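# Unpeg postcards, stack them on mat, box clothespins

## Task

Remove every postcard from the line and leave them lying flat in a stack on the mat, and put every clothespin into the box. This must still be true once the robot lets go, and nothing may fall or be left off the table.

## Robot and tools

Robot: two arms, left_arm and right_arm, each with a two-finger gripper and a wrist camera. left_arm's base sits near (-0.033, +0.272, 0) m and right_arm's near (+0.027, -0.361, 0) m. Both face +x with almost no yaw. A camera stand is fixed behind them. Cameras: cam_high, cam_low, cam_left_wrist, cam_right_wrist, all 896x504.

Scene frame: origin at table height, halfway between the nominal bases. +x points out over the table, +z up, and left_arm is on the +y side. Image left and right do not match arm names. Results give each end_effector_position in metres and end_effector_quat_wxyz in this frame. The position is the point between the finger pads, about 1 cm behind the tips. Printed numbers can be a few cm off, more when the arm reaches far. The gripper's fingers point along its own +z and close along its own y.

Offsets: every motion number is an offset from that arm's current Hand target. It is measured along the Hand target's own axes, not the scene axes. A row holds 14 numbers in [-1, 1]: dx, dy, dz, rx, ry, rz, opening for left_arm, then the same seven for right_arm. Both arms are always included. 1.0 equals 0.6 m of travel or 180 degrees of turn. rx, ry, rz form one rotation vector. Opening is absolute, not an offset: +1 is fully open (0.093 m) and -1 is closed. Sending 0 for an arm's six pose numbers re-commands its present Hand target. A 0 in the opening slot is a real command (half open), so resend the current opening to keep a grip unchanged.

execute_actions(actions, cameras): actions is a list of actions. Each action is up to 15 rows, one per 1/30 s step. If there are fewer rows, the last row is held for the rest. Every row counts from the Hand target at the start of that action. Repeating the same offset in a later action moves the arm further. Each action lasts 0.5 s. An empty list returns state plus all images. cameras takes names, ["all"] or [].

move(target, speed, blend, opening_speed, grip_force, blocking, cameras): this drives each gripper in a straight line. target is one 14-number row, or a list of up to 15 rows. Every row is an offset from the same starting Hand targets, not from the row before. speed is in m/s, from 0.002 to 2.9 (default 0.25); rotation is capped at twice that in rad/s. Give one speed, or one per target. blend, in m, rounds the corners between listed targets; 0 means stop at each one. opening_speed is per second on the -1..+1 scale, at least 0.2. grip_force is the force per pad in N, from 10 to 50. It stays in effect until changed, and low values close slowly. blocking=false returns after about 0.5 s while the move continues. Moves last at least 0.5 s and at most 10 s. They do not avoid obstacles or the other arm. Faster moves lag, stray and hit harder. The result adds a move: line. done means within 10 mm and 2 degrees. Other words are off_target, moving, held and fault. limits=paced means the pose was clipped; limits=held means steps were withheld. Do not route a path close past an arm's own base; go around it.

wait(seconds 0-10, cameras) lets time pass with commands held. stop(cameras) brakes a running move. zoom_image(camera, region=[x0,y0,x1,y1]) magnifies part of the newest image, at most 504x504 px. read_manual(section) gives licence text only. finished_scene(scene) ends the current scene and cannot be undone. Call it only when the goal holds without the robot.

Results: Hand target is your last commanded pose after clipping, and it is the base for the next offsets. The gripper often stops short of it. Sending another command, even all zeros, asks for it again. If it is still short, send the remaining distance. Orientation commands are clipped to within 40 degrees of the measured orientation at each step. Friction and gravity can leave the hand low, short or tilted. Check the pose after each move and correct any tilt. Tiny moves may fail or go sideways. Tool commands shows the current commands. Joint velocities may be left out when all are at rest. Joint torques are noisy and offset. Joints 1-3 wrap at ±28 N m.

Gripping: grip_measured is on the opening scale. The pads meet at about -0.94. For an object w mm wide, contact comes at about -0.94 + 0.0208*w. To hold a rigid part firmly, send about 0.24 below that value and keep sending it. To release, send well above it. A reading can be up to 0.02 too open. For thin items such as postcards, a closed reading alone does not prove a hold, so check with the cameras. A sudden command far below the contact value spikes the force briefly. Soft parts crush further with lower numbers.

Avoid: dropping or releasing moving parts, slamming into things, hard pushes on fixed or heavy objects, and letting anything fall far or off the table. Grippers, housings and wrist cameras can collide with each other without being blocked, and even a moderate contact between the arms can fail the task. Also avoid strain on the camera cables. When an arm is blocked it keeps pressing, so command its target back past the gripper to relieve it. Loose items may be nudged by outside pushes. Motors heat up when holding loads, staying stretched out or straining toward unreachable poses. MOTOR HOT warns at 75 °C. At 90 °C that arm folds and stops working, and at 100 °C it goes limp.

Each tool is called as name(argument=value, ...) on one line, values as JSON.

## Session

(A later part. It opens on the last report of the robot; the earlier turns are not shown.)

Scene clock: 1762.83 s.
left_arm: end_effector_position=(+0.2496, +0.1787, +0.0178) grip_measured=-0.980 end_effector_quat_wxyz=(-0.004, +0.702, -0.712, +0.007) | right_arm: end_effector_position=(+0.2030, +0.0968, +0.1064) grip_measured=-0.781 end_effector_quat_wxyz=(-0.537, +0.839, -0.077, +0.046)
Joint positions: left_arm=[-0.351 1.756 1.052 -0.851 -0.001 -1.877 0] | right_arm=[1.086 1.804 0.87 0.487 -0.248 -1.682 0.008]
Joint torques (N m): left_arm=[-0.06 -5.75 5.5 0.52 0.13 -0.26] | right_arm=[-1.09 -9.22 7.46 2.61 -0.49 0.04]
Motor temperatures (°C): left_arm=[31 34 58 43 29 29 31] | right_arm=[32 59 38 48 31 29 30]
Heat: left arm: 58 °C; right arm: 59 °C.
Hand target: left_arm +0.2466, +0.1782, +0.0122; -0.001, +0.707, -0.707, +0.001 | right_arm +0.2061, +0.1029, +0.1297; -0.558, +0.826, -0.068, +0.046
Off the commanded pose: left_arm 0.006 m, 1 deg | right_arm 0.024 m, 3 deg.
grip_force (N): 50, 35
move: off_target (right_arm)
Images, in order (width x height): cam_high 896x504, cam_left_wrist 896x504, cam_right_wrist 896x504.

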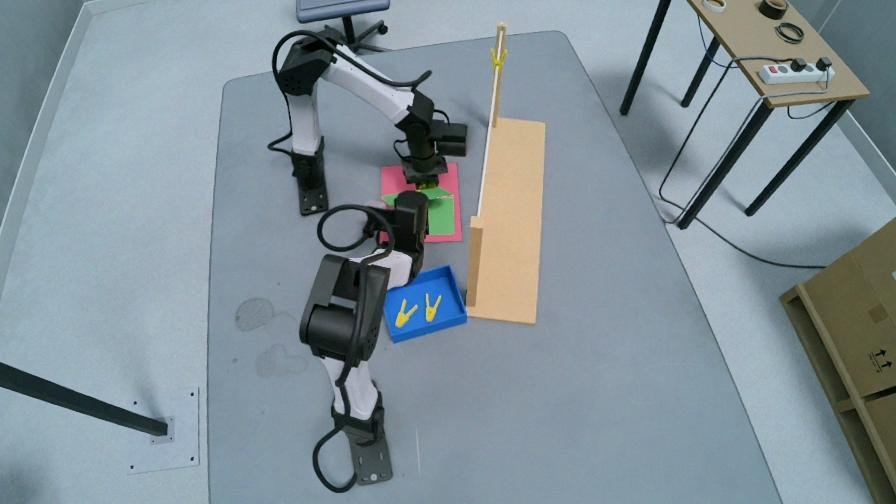

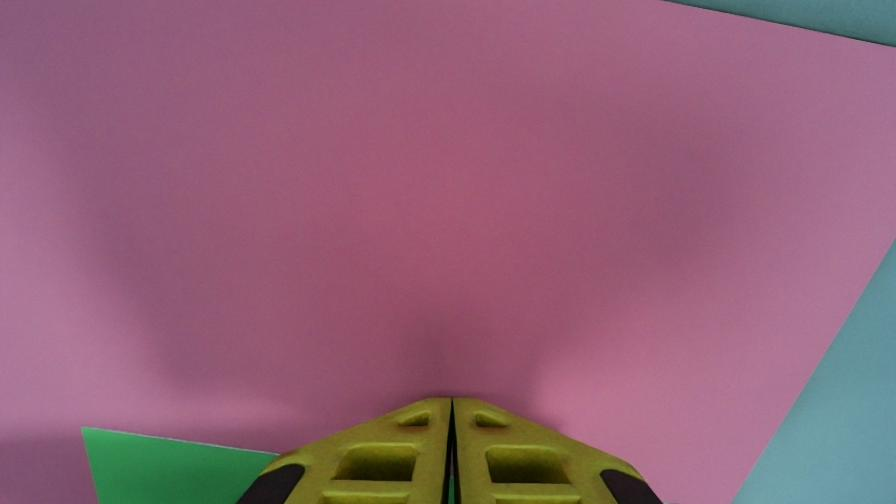

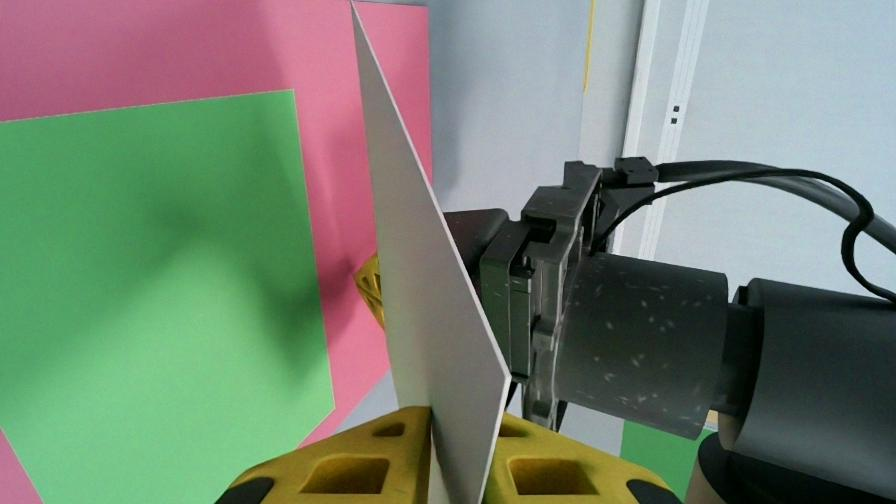

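zoom_image(camera="cam_high", region=[350, 130, 480, 260])

execute_actions(actions=[])

Scaled by 3.877.

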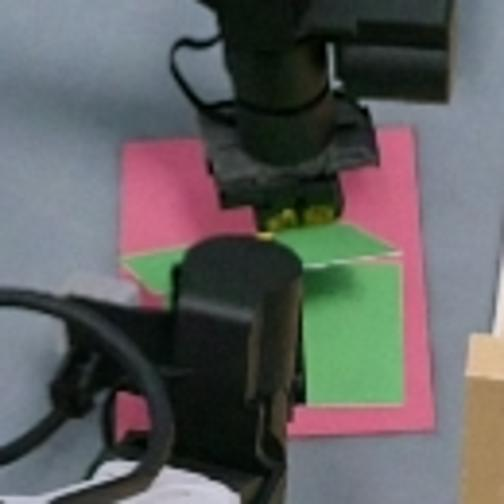

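Scene clock: 1789.80 s.
left_arm: end_effector_position=(+0.2496, +0.1787, +0.0178) grip_measured=-0.980 end_effector_quat_wxyz=(-0.004, +0.702, -0.712, +0.007) | right_arm: end_effector_position=(+0.2030, +0.0968, +0.1063) grip_measured=-0.781 end_effector_quat_wxyz=(-0.537, +0.839, -0.077, +0.046)
Joint positions: left_arm=[-0.351 1.756 1.052 -0.851 -0.001 -1.877 0] | right_arm=[1.086 1.804 0.87 0.487 -0.248 -1.682 0.008]
Joint velocities: within noise
Joint torques (N m): left_arm=[-0.1 -5.37 5.6 0.51 0.09 -0.25] | right_arm=[-1.1 -9.22 7.46 2.6 -0.49 0.04]
Motor temperatures (°C): left_arm=[31 34 56 41 29 29 31] | right_arm=[32 60 41 49 31 29 30]
Heat: left arm: 56 °C; right arm: 60 °C.
Hand target: left_arm +0.2466, +0.1782, +0.0122; -0.001, +0.707, -0.707, +0.001 | right_arm +0.2061, +0.1029, +0.1297; -0.558, +0.826, -0.068, +0.046
Tool commands: left_gripper/opening=-1.0 right_gripper/opening=-0.78
Off the commanded pose: left_arm 0.006 m, 1 deg | right_arm 0.024 m, 3 deg.
grip_force (N): 50, 35

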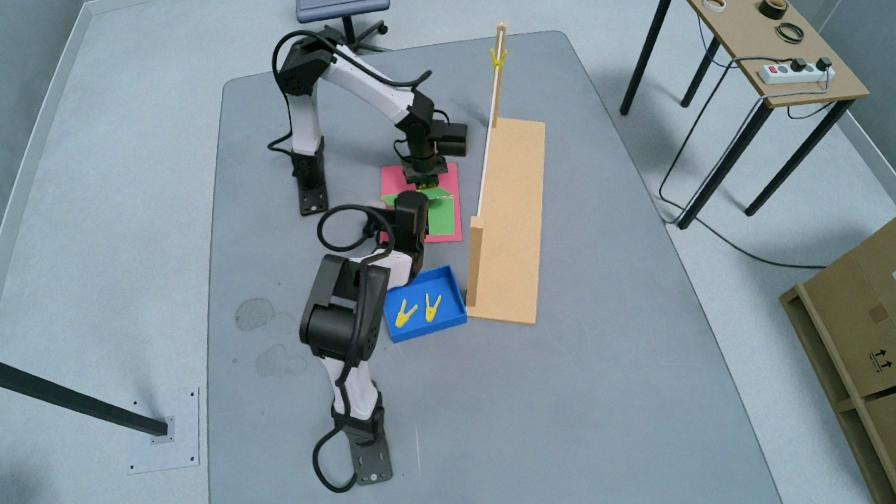

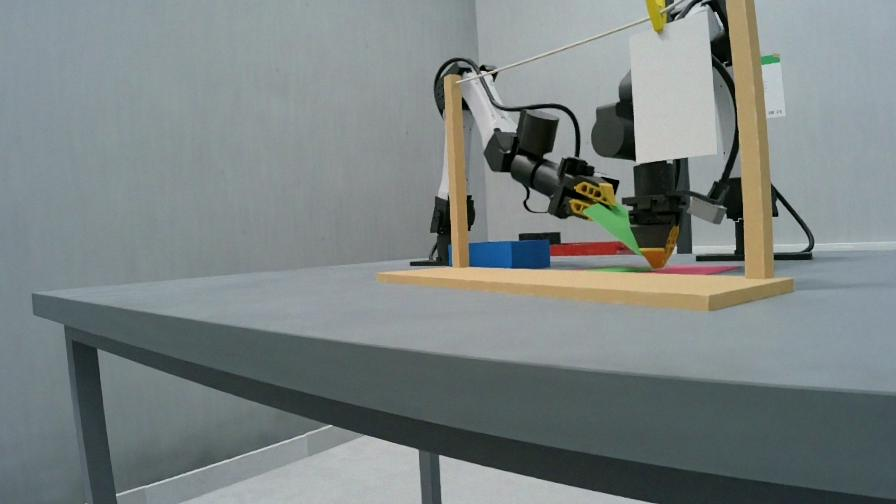

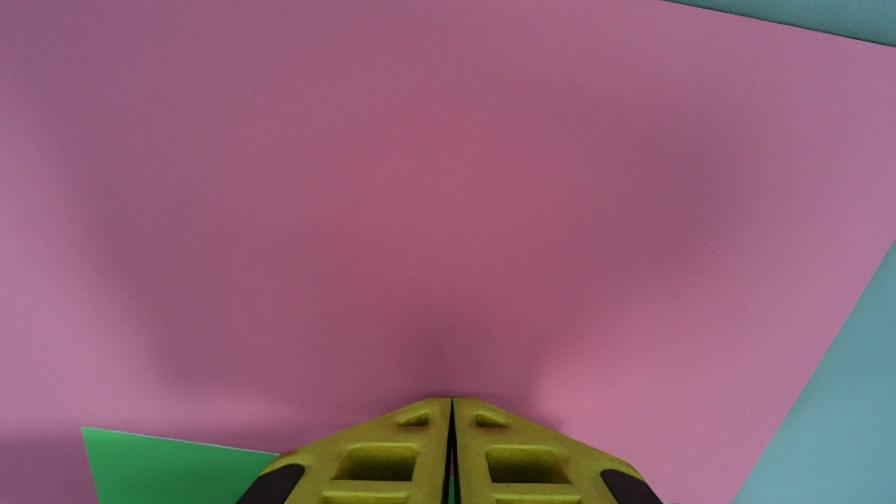

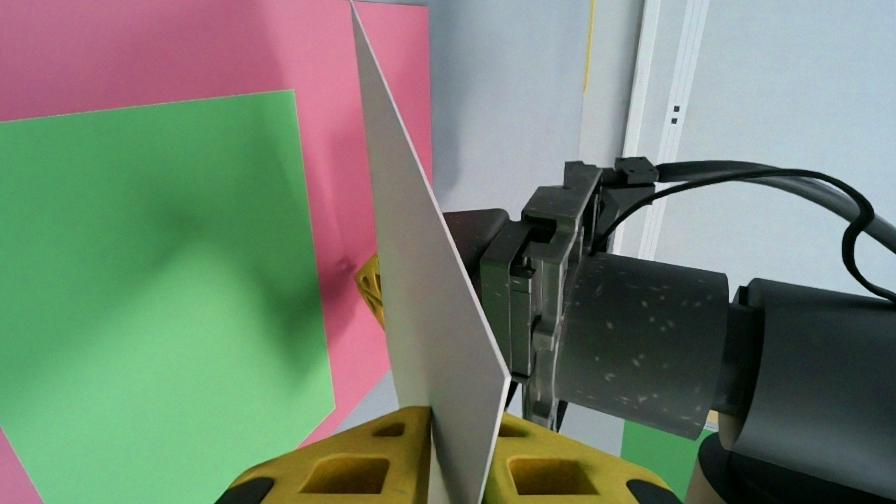

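move(target=[0,0,0,0,0,0,-1,0,0.03,0.012,0,0,0,-1], speed=0.1, cameras=["cam_right_wrist","cam_low"])

Scene clock: 1801.10 s.
left_arm: end_effector_position=(+0.2514, +0.1843, +0.0179) grip_measured=-0.980 end_effector_quat_wxyz=(-0.018, +0.703, -0.711, -0.001) | right_arm: end_effector_position=(+0.2038, +0.0941, +0.0928) grip_measured=-0.990 end_effector_quat_wxyz=(-0.524, +0.847, -0.082, +0.042)
Joint positions: left_arm=[-0.349 1.756 1.052 -0.851 -0.033 -1.877 0] | right_arm=[1.082 1.826 0.864 0.482 -0.248 -1.682 0]
Joint torques (N m): left_arm=[-0.17 -5.48 5.67 0.45 0.38 -0.25] | right_arm=[-0.73 -7.27 5.34 3.54 -0.49 0.03]
Motor temperatures (°C): left_arm=[31 35 55 41 29 29 31] | right_arm=[32 60 41 49 31 29 30]
Heat: left arm: 55 °C; right arm: 60 °C.
Hand target: left_arm +0.2466, +0.1782, +0.0122; -0.001, +0.707, -0.707, +0.001 | right_arm +0.2061, +0.1028, +0.1104; -0.558, +0.826, -0.068, +0.046
Off the commanded pose: left_arm 0.010 m, 2 deg | right_arm 0.020 m, 5 deg.
grip_force (N): 50, 35
move: off_target (right_arm)
Images, in order (width x height): cam_low 896x504, cam_right_wrist 896x504.

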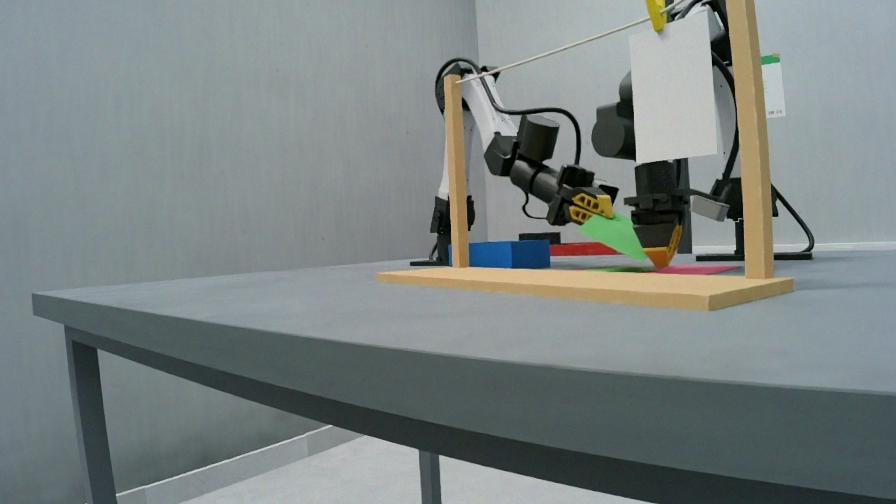

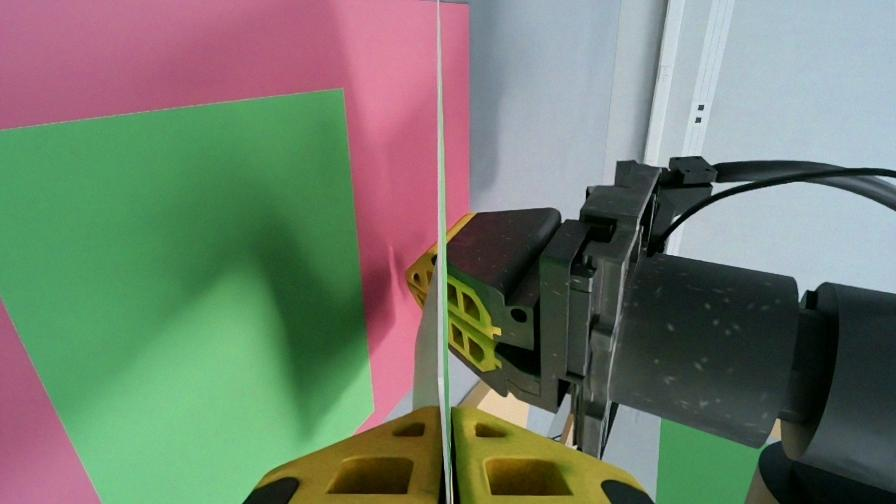

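move(target=[0.01,0,-0.18,0,0,0,-1,0,-0.055,-0.035,0,0,0,-1], speed=0.15, cameras=["cam_right_wrist","cam_left_wrist","cam_high"])

Scene clock: 1809.07 s.
left_arm: end_effector_position=(+0.2452, +0.1753, +0.1108) grip_measured=-0.980 end_effector_quat_wxyz=(+0.002, +0.702, -0.712, -0.011) | right_arm: end_effector_position=(+0.2030, +0.0910, +0.1269) grip_measured=-0.990 end_effector_quat_wxyz=(-0.538, +0.838, -0.077, +0.047)
Joint positions: left_arm=[-0.37 1.68 1.349 -1.262 -0.006 -1.895 0] | right_arm=[1.079 1.735 0.881 0.41 -0.253 -1.684 0]
Joint torques (N m): left_arm=[-0.08 -7.73 8.61 0.26 0.15 -0.28] | right_arm=[-1.02 -8.85 7.49 2.6 -0.5 0.04]
Motor temperatures (°C): left_arm=[31 35 55 40 29 29 31] | right_arm=[32 59 41 50 31 29 30]
Heat: left arm: 55 °C; right arm: 59 °C.
Hand target: left_arm +0.2464, +0.1721, +0.1202; -0.001, +0.707, -0.707, +0.001 | right_arm +0.2049, +0.0957, +0.1488; -0.558, +0.826, -0.068, +0.046
Off the commanded pose: left_arm 0.010 m, 2 deg | right_arm 0.023 m, 3 deg.
grip_force (N): 50, 35
move: off_target (right_arm)
Images, in order (width x height): cam_high 896x504, cam_left_wrist 896x504, cam_right_wrist 896x504.

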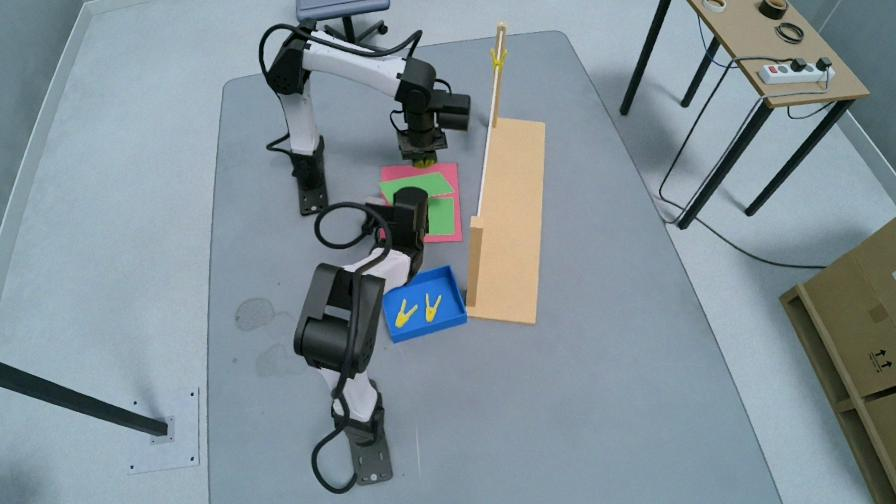

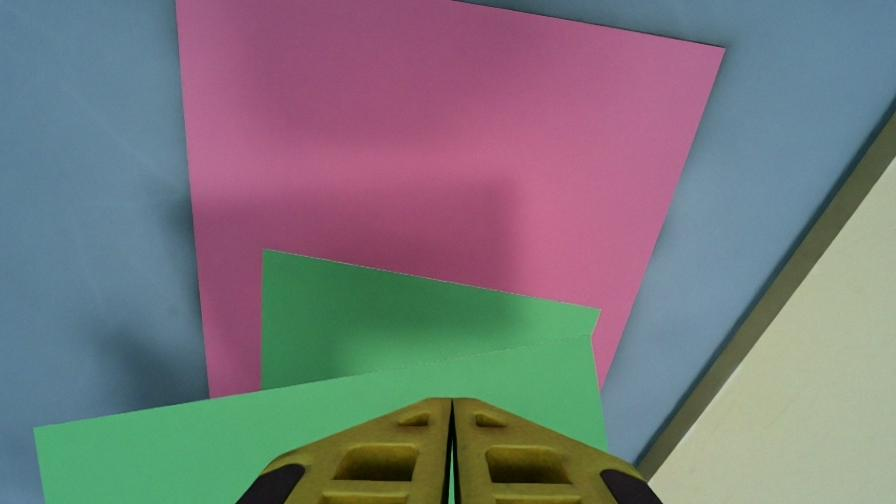

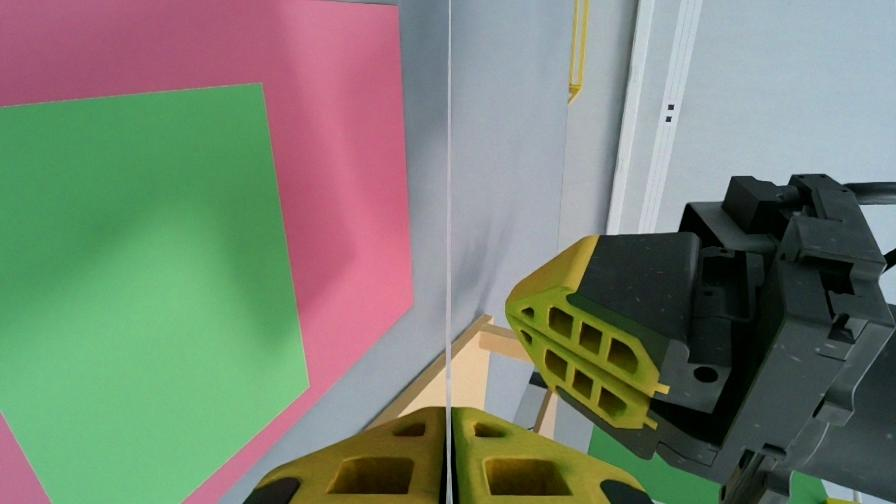

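move(target=[0,0,-0.03,0,0,0,-1,-0.0015,0.0663,0.0225,0,0.1097,0.0443,-1], speed=0.15, cameras=["cam_right_wrist","cam_left_wrist"])

Scene clock: 1838.33 s.
left_arm: end_effector_position=(+0.2447, +0.1754, +0.1275) grip_measured=-0.980 end_effector_quat_wxyz=(+0.003, +0.702, -0.712, -0.013) | right_arm: end_effector_position=(+0.2051, +0.0937, +0.1095) grip_measured=-0.990 end_effector_quat_wxyz=(-0.538, +0.801, -0.215, +0.150)
Joint positions: left_arm=[-0.37 1.68 1.415 -1.333 -0.006 -1.895 0] | right_arm=[1.239 1.8 0.825 0.578 0.219 -1.489 0]
Joint torques (N m): left_arm=[-0.2 -7.68 8.9 0.24 0.13 -0.27] | right_arm=[0.17 -6.54 4.42 2.98 0.03 0.2]
Motor temperatures (°C): left_arm=[31 36 57 39 29 29 31] | right_arm=[32 59 42 48 31 29 30]
Heat: left arm: 57 °C; right arm: 59 °C.
Hand target: left_arm +0.2463, +0.1721, +0.1382; -0.001, +0.707, -0.707, +0.001 | right_arm +0.2036, +0.0936, +0.1069; -0.540, +0.799, -0.220, +0.148
Off the commanded pose: left_arm 0.011 m, 2 deg | right_arm 0.003 m, 1 deg.
grip_force (N): 50, 35
move: off_target (left_arm)
Images, in order (width x height): cam_left_wrist 896x504, cam_right_wrist 896x504.

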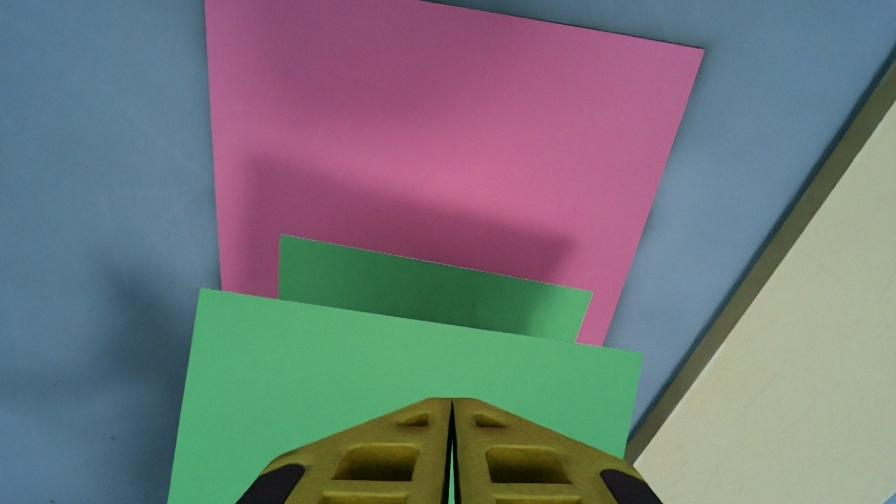

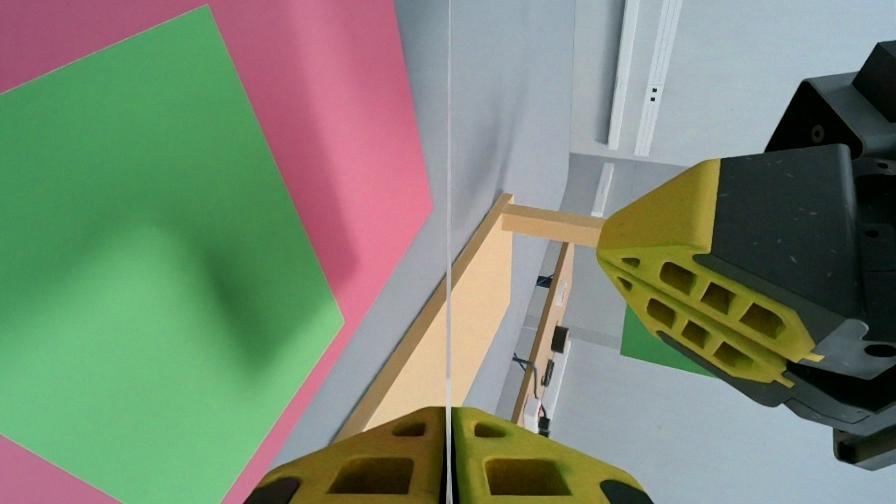

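move(target=[0,0,0,0,0,0,-1,0.015,0.0633,0.0122,0,0.0103,0.0042,-1], speed=0.12, cameras=["cam_left_wrist"])

Scene clock: 1861.53 s.
left_arm: end_effector_position=(+0.2447, +0.1754, +0.1275) grip_measured=-0.980 end_effector_quat_wxyz=(+0.003, +0.702, -0.712, -0.013) | right_arm: end_effector_position=(+0.2067, +0.0834, +0.0691) grip_measured=-0.990 end_effector_quat_wxyz=(-0.533, +0.800, -0.227, +0.158)
Joint positions: left_arm=[-0.37 1.68 1.415 -1.333 -0.006 -1.895 0] | right_arm=[1.239 1.904 0.746 0.754 0.247 -1.478 0]
Joint torques (N m): left_arm=[-0.14 -7.9 8.95 0.25 0.13 -0.22] | right_arm=[-0.32 -6.82 3.93 2.97 0.03 0.22]
Motor temperatures (°C): left_arm=[31 37 56 38 28 29 31] | right_arm=[32 55 39 51 31 29 30]
Heat: left arm: 56 °C; right arm: 55 °C.
Hand target: left_arm +0.2463, +0.1721, +0.1382; -0.001, +0.707, -0.707, +0.001 | right_arm +0.2076, +0.0828, +0.0689; -0.538, +0.795, -0.234, +0.158
Off the commanded pose: left_arm 0.011 m, 2 deg | right_arm 0.001 m, 1 deg.
grip_force (N): 50, 35
move: off_target (left_arm)
Images, in order (width x height): cam_left_wrist 896x504.

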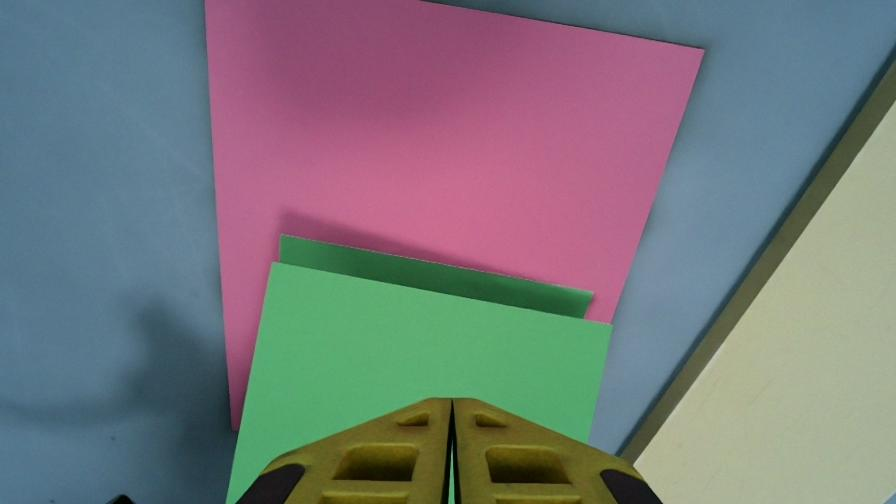

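move(target=[[0.0717,0,0.08,0,0,0,-1,-0.0067,0.0283,0.0145,0,0,0,-1],[0.0717,0,0.207,0,0,0,-1,-0.0067,0.0283,0.0145,0,0,0,-1]], speed=[0.12,0.1], cameras=["cam_left_wrist","cam_right_wrist","cam_high"])

Scene clock: 1878.93 s.
left_arm: end_effector_position=(+0.2451, +0.1313, +0.0238) grip_measured=-0.980 end_effector_quat_wxyz=(-0.001, +0.701, -0.713, -0.002) | right_arm: end_effector_position=(+0.2076, +0.0843, +0.0463) grip_measured=-0.990 end_effector_quat_wxyz=(-0.527, +0.802, -0.231, +0.162)
Joint positions: left_arm=[-0.502 1.81 1.146 -0.909 -0.003 -2.025 0] | right_arm=[1.243 1.987 0.743 0.826 0.262 -1.475 0]
Joint torques (N m): left_arm=[0.21 -5.61 5.05 0.78 0.07 -0.29] | right_arm=[0.32 -7.42 3.75 3.03 -0.04 0.23]
Motor temperatures (°C): left_arm=[31 38 56 37 28 29 31] | right_arm=[31 56 38 51 31 29 30]
Heat: left arm: 56 °C; right arm: 56 °C.
Hand target: left_arm +0.2465, +0.1291, +0.0140; -0.001, +0.707, -0.707, +0.001 | right_arm +0.2052, +0.0864, +0.0499; -0.538, +0.795, -0.234, +0.158
Off the commanded pose: left_arm 0.010 m, 1 deg | right_arm 0.005 m, 2 deg.
grip_force (N): 50, 35
move: done
Images, in order (width x height): cam_high 896x504, cam_left_wrist 896x504, cam_right_wrist 896x504.

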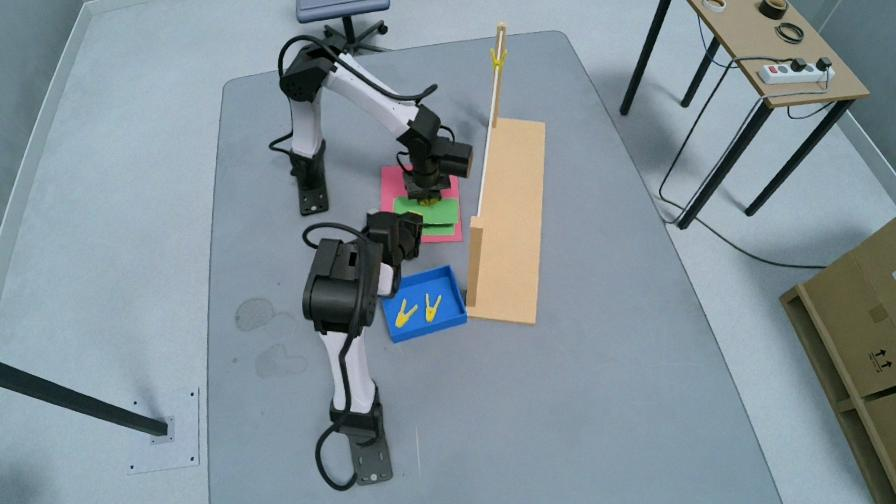

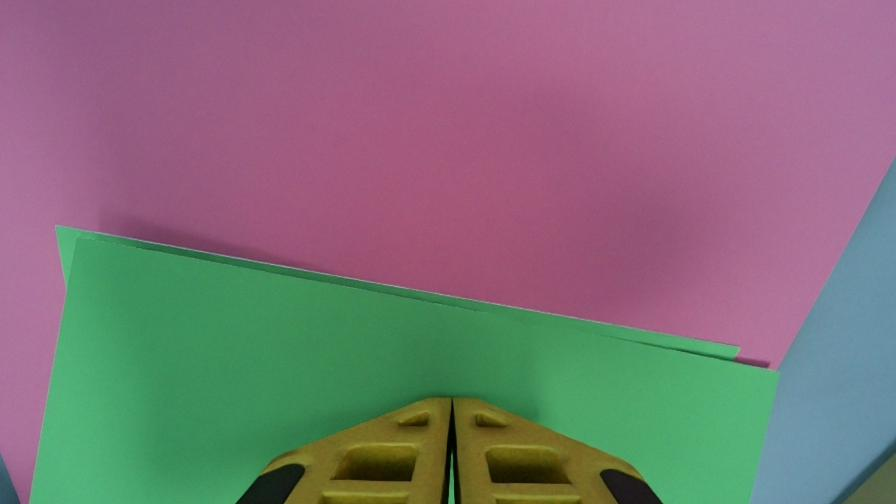

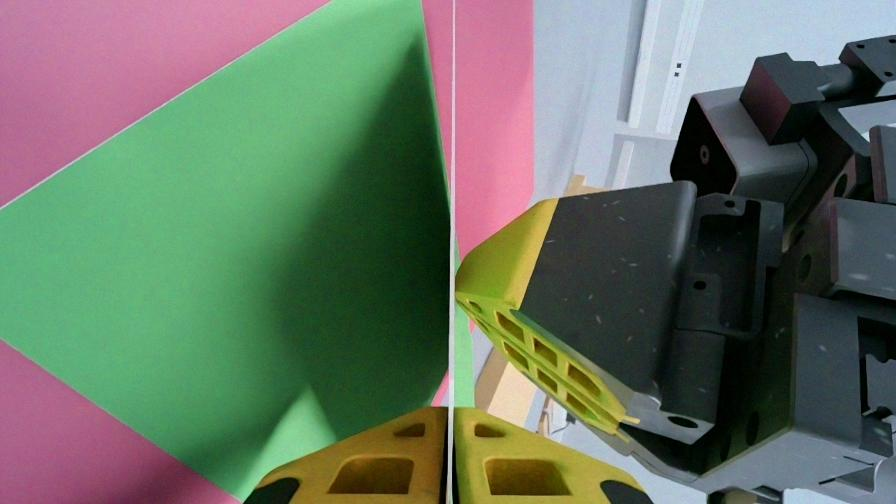

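move(target=[[0,0,0,0,0,0,-1,0,0.017,0,0.0333,0,0,-1],[0,0,0,0,0,0,-1,0,0.0037,0,0.0333,0,0,-0.6],[0,0,0,0,0,0,-1,0,0.0255,-0.056,0.0333,0,0,-0.6]], speed=[0.06,0.06,0.08], opening_speed=0.6, cameras=["cam_left_wrist","cam_right_wrist","cam_low"])

Scene clock: 1904.87 s.
left_arm: end_effector_position=(+0.2498, +0.1289, +0.0202) grip_measured=-0.980 end_effector_quat_wxyz=(-0.004, +0.702, -0.713, +0.007) | right_arm: end_effector_position=(+0.1866, +0.0545, +0.0344) grip_measured=-0.602 end_effector_quat_wxyz=(-0.560, +0.780, -0.220, +0.172)
Joint positions: left_arm=[-0.502 1.819 1.141 -0.877 -0.003 -2.025 0] | right_arm=[1.285 2.034 0.557 1.142 0.305 -1.491 0.016]
Joint torques (N m): left_arm=[0.12 -6.31 5.45 0.49 0.13 -0.28] | right_arm=[0.25 -8.77 2.28 3.1 0.03 0.23]
Motor temperatures (°C): left_arm=[31 36 54 37 28 29 31] | right_arm=[32 56 36 53 31 29 30]
Heat: left arm: 54 °C; right arm: 56 °C.
Hand target: left_arm +0.2464, +0.1291, +0.0139; +0.000, +0.707, -0.707, +0.000 | right_arm +0.1852, +0.0554, +0.0481; -0.578, +0.766, -0.225, +0.170
Off the commanded pose: left_arm 0.007 m, 1 deg | right_arm 0.014 m, 3 deg.
grip_force (N): 50, 35
move: off_target (right_arm); target 2's new opening was sent with right_arm's hand 0.012 m and 2 deg from that target
Images, in order (width x height): cam_low 896x504, cam_left_wrist 896x504, cam_right_wrist 896x504.

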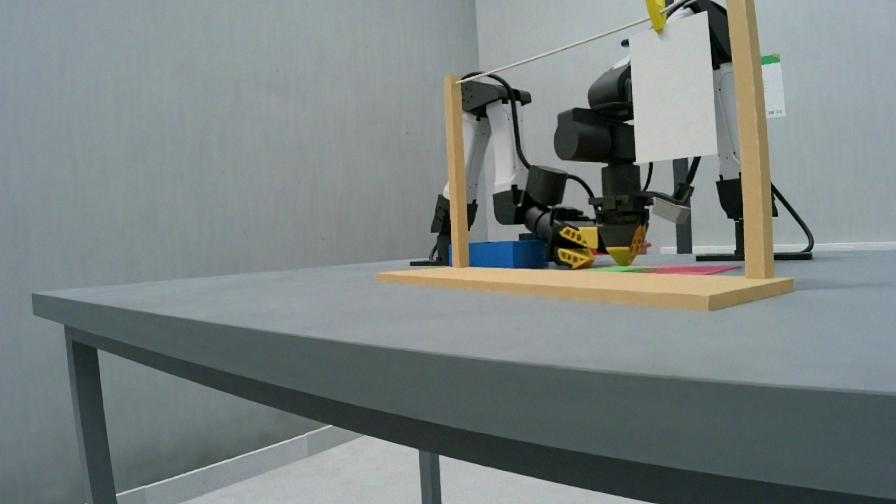

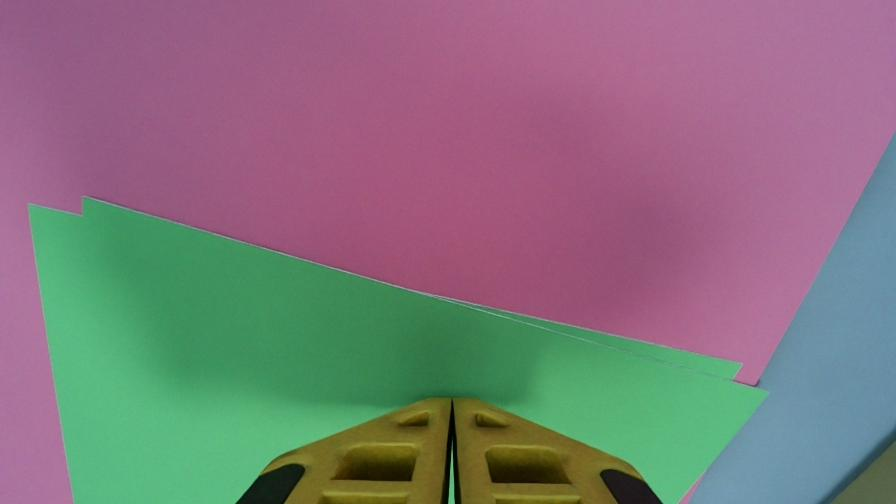

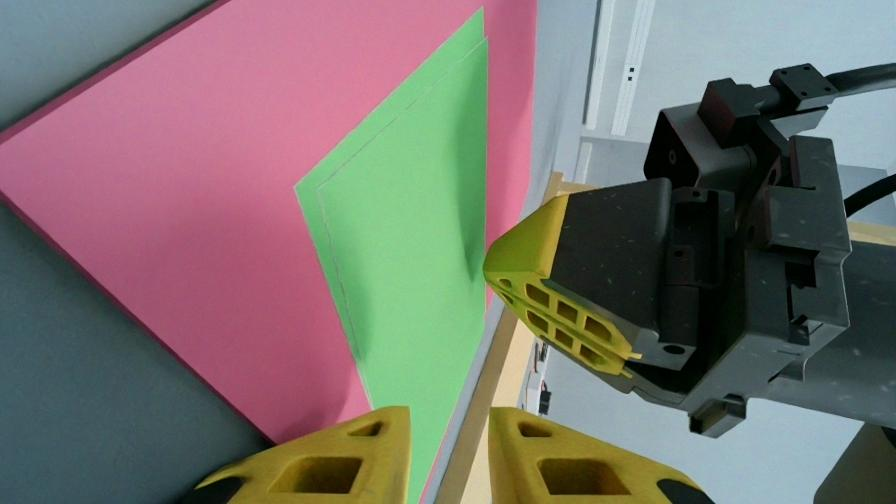

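move(target=[0,0,-0.2,0,0,0,-1,0,-0.28,-0.1,0,0,0,-0.6], speed=0.15, cameras=["cam_left_wrist","cam_right_wrist","cam_high"])

Scene clock: 1921.10 s.
left_arm: end_effector_position=(+0.2453, +0.1312, +0.1229) grip_measured=-0.980 end_effector_quat_wxyz=(+0.003, +0.701, -0.713, -0.013) | right_arm: end_effector_position=(+0.1799, +0.0423, +0.2104) grip_measured=-0.602 end_effector_quat_wxyz=(-0.564, +0.777, -0.221, +0.171)
Joint positions: left_arm=[-0.502 1.747 1.475 -1.325 -0.003 -2.025 0] | right_arm=[1.297 1.379 0.786 0.268 0.317 -1.483 0.016]
Joint torques (N m): left_arm=[0.1 -8.36 8.72 0.15 0.07 -0.24] | right_arm=[0.35 -5.68 8.14 2.72 0.05 0.19]
Motor temperatures (°C): left_arm=[31 37 53 37 28 29 31] | right_arm=[31 57 36 54 31 29 30]
Heat: left arm: 53 °C; right arm: 57 °C.
Hand target: left_arm +0.2464, +0.1291, +0.1340; -0.001, +0.707, -0.707, +0.001 | right_arm +0.1790, +0.0454, +0.2262; -0.578, +0.766, -0.225, +0.170
Off the commanded pose: left_arm 0.011 m, 2 deg | right_arm 0.016 m, 2 deg.
grip_force (N): 50, 35
move: off_target (left_arm, right_arm)
Images, in order (width x height): cam_high 896x504, cam_left_wrist 896x504, cam_right_wrist 896x504.

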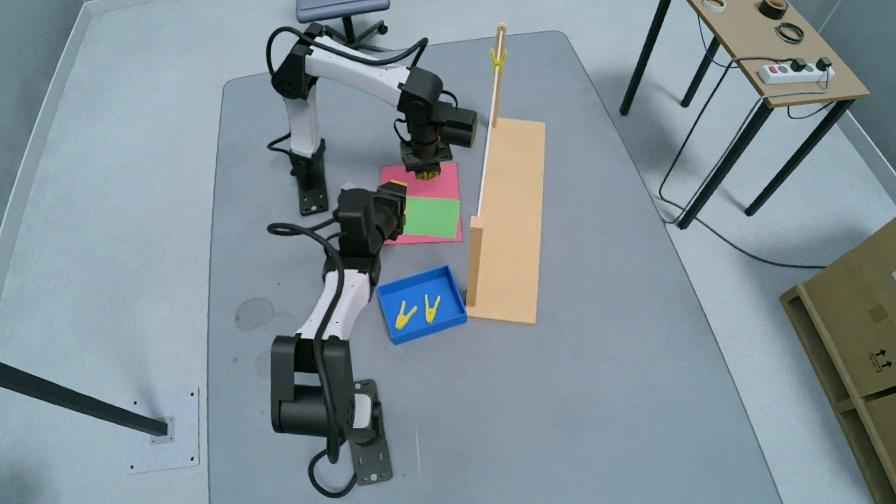

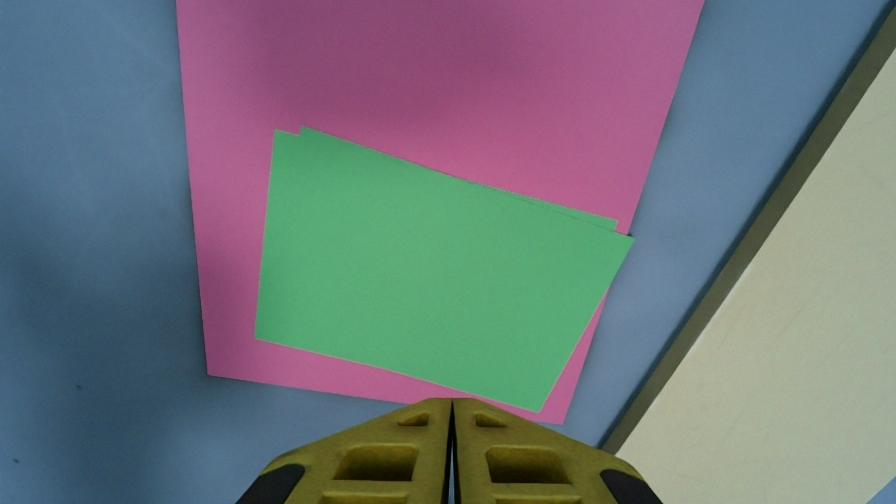

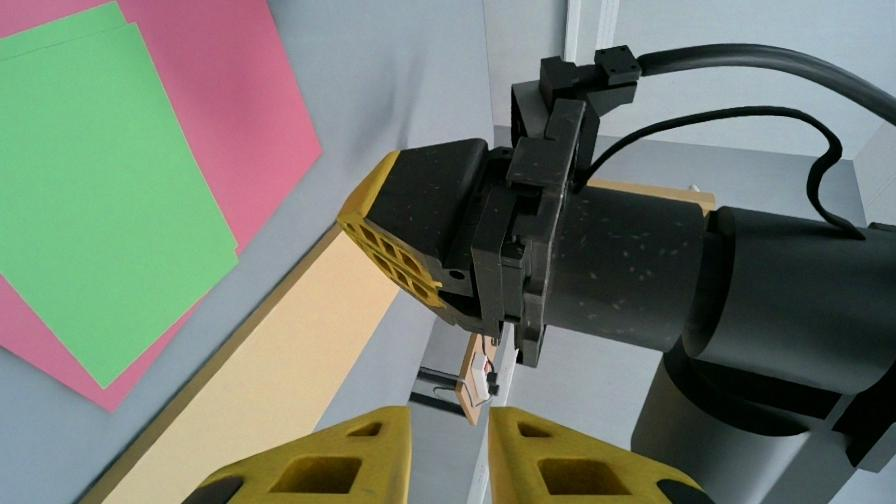

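move(target=[[0.0505,0.011,0.165,0,0,0,-1,0.2378,-0.3115,-0.0855,-0.105,0.016,0.4717,0.2],[0.0505,0.011,0.206,0,0,0,-1,0.2378,-0.3115,-0.0855,-0.105,0.016,0.4717,0.2],[-0.0112,0.0262,0.206,0,0,-0.0389,-1,0.2378,-0.3115,-0.0855,-0.105,0.016,0.4717,0.2],[-0.0112,0.0262,0.08,0,0,-0.0389,-1,0.2378,-0.3115,-0.0855,-0.105,0.016,0.4717,0.2]], speed=[0.25,0.08,0.06,0.15], cameras=["cam_left_wrist","cam_right_wrist","cam_high"])

Scene clock: 1970.03 s.
left_arm: end_effector_position=(+0.2268, +0.1349, +0.0779) grip_measured=-0.980 end_effector_quat_wxyz=(+0.022, +0.720, -0.694, -0.002) | right_arm: end_effector_position=(+0.3004, -0.0307, +0.4130) grip_measured=+0.199 end_effector_quat_wxyz=(+0.411, -0.488, +0.720, +0.274)
Joint positions: left_arm=[-0.493 1.692 1.231 -1.126 0.041 -2.068 0] | right_arm=[0.699 1.647 2.112 -1.051 -0.383 -0.251 0.055]
Joint torques (N m): left_arm=[0.59 -7.43 8.68 0.22 0 -0.26] | right_arm=[-0.83 -5.2 7.1 2.45 -0.47 0.08]
Motor temperatures (°C): left_arm=[31 39 56 35 28 29 31] | right_arm=[31 52 42 52 31 29 30]
Heat: left arm: 56 °C; right arm: 52 °C.
Hand target: left_arm +0.2307, +0.1358, +0.0860; -0.001, +0.749, -0.663, +0.001 | right_arm +0.3001, -0.0304, +0.4200; +0.414, -0.487, +0.716, +0.282
Off the commanded pose: left_arm 0.009 m, 6 deg | right_arm 0.007 m, 1 deg.
joint sent to its limit (left arm) — joint 6 (wrist roll), lower limit. The joint targets are off in orientation, not in position.
grip_force (N): 50, 35
move: off_target (left_arm)
Images, in order (width x height): cam_high 896x504, cam_left_wrist 896x504, cam_right_wrist 896x504.

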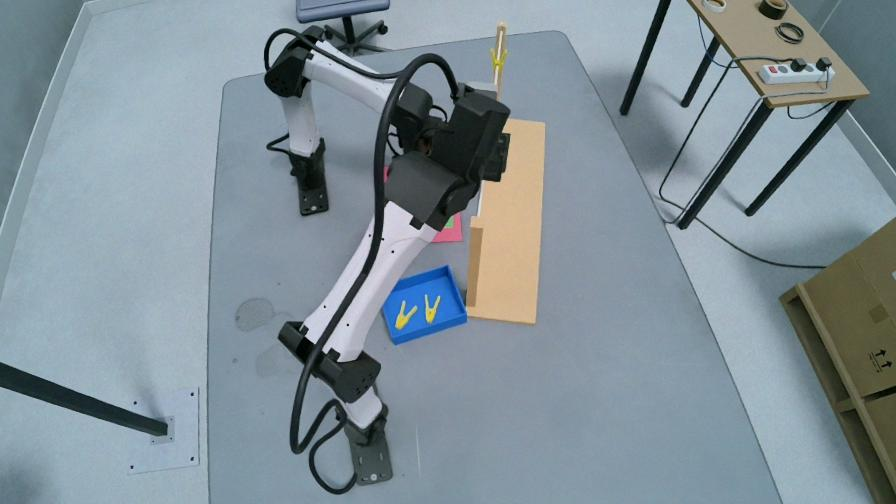

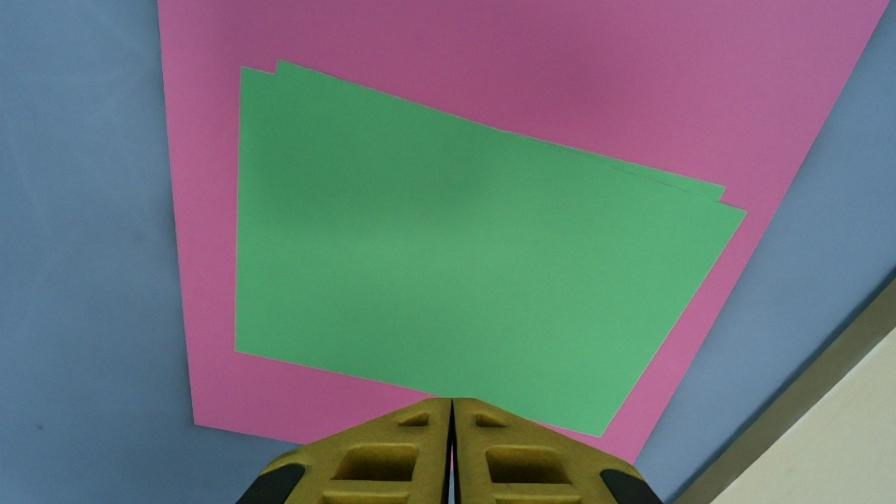

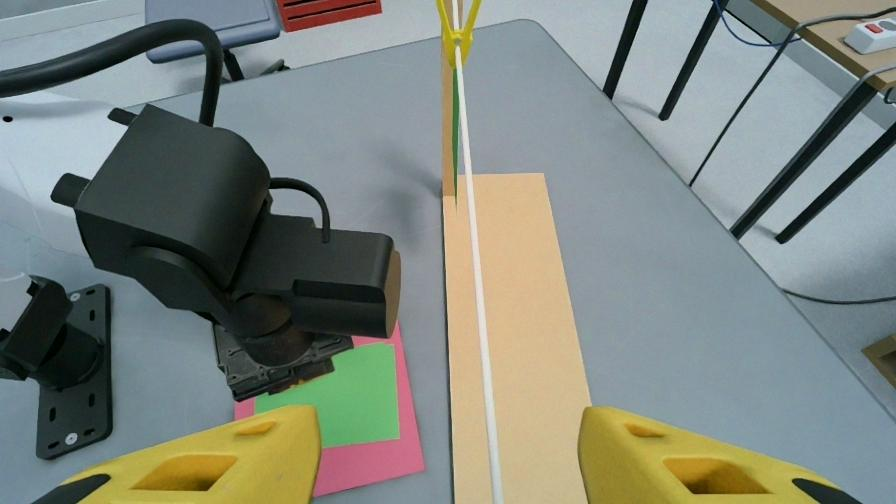

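move(target=[[0,0,-0.25,0,0,0,-1,0,0,0,0,0,0,0.2],[-0.2405,-0.2887,-0.49,0.2985,-0.1798,0.5968,-1,0,0,0,0,0,0,0.2]], speed=0.25, blend=[0.05,0], cameras=["cam_left_wrist","cam_right_wrist","cam_high"])

Scene clock: 2001.37 s.
left_arm: end_effector_position=(+0.3839, +0.2999, +0.3774) grip_measured=-0.980 end_effector_quat_wxyz=(+0.438, +0.149, +0.883, -0.081) | right_arm: end_effector_position=(+0.3004, -0.0307, +0.4130) grip_measured=+0.199 end_effector_quat_wxyz=(+0.411, -0.488, +0.720, +0.274)
Joint positions: left_arm=[0.217 1.665 2.075 -1.152 0.467 0.375 0] | right_arm=[0.699 1.647 2.112 -1.051 -0.383 -0.251 0.055]
Joint torques (N m): left_arm=[0.59 -5.45 9.06 1.92 0.46 0.17] | right_arm=[-0.83 -5.2 7.1 2.45 -0.47 0.08]
Motor temperatures (°C): left_arm=[31 39 56 36 28 29 31] | right_arm=[31 51 39 49 31 29 30]
Heat: left arm: 56 °C; right arm: 51 °C.
Hand target: left_arm +0.3846, +0.3000, +0.3803; +0.439, +0.157, +0.881, -0.081 | right_arm +0.3001, -0.0304, +0.4200; +0.414, -0.487, +0.716, +0.282
Off the commanded pose: left_arm 0.003 m, 1 deg | right_arm 0.007 m, 1 deg.
grip_force (N): 50, 35
move: done
Images, in order (width x height): cam_high 896x504, cam_left_wrist 896x504, cam_right_wrist 896x504.

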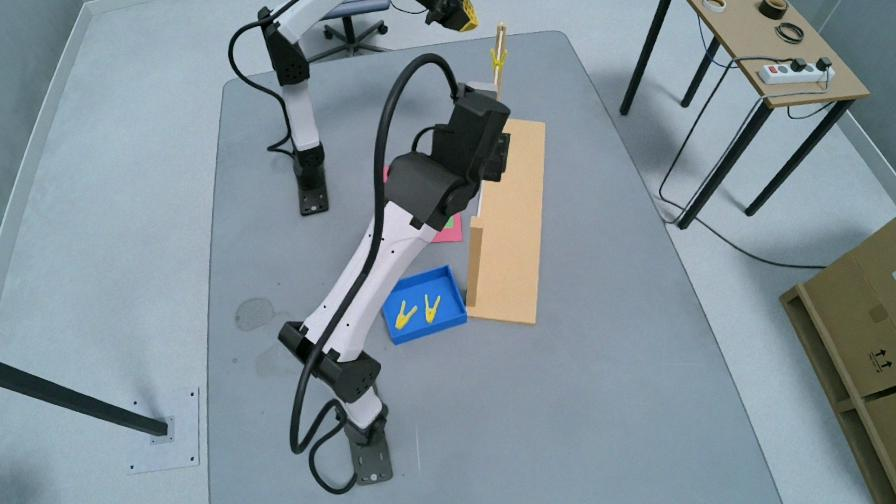

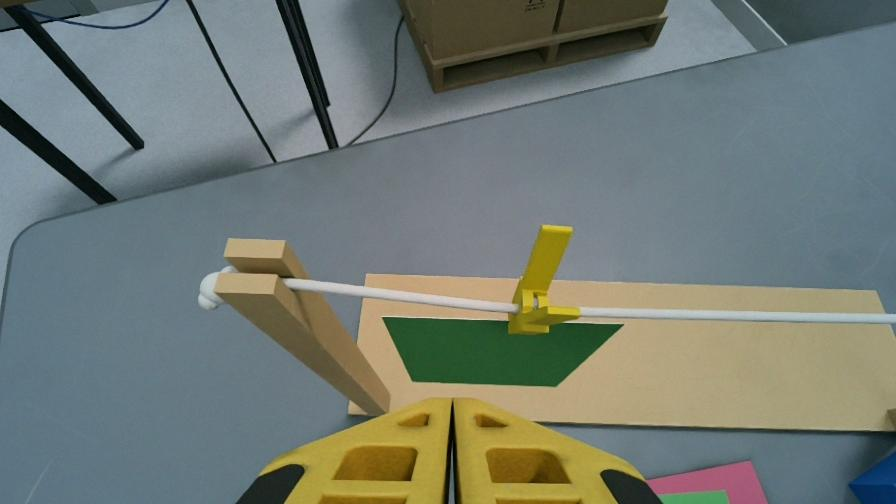

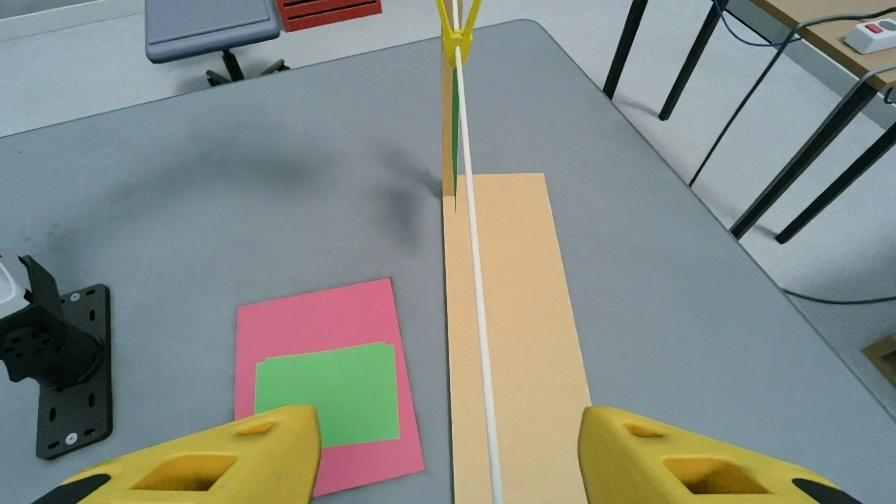

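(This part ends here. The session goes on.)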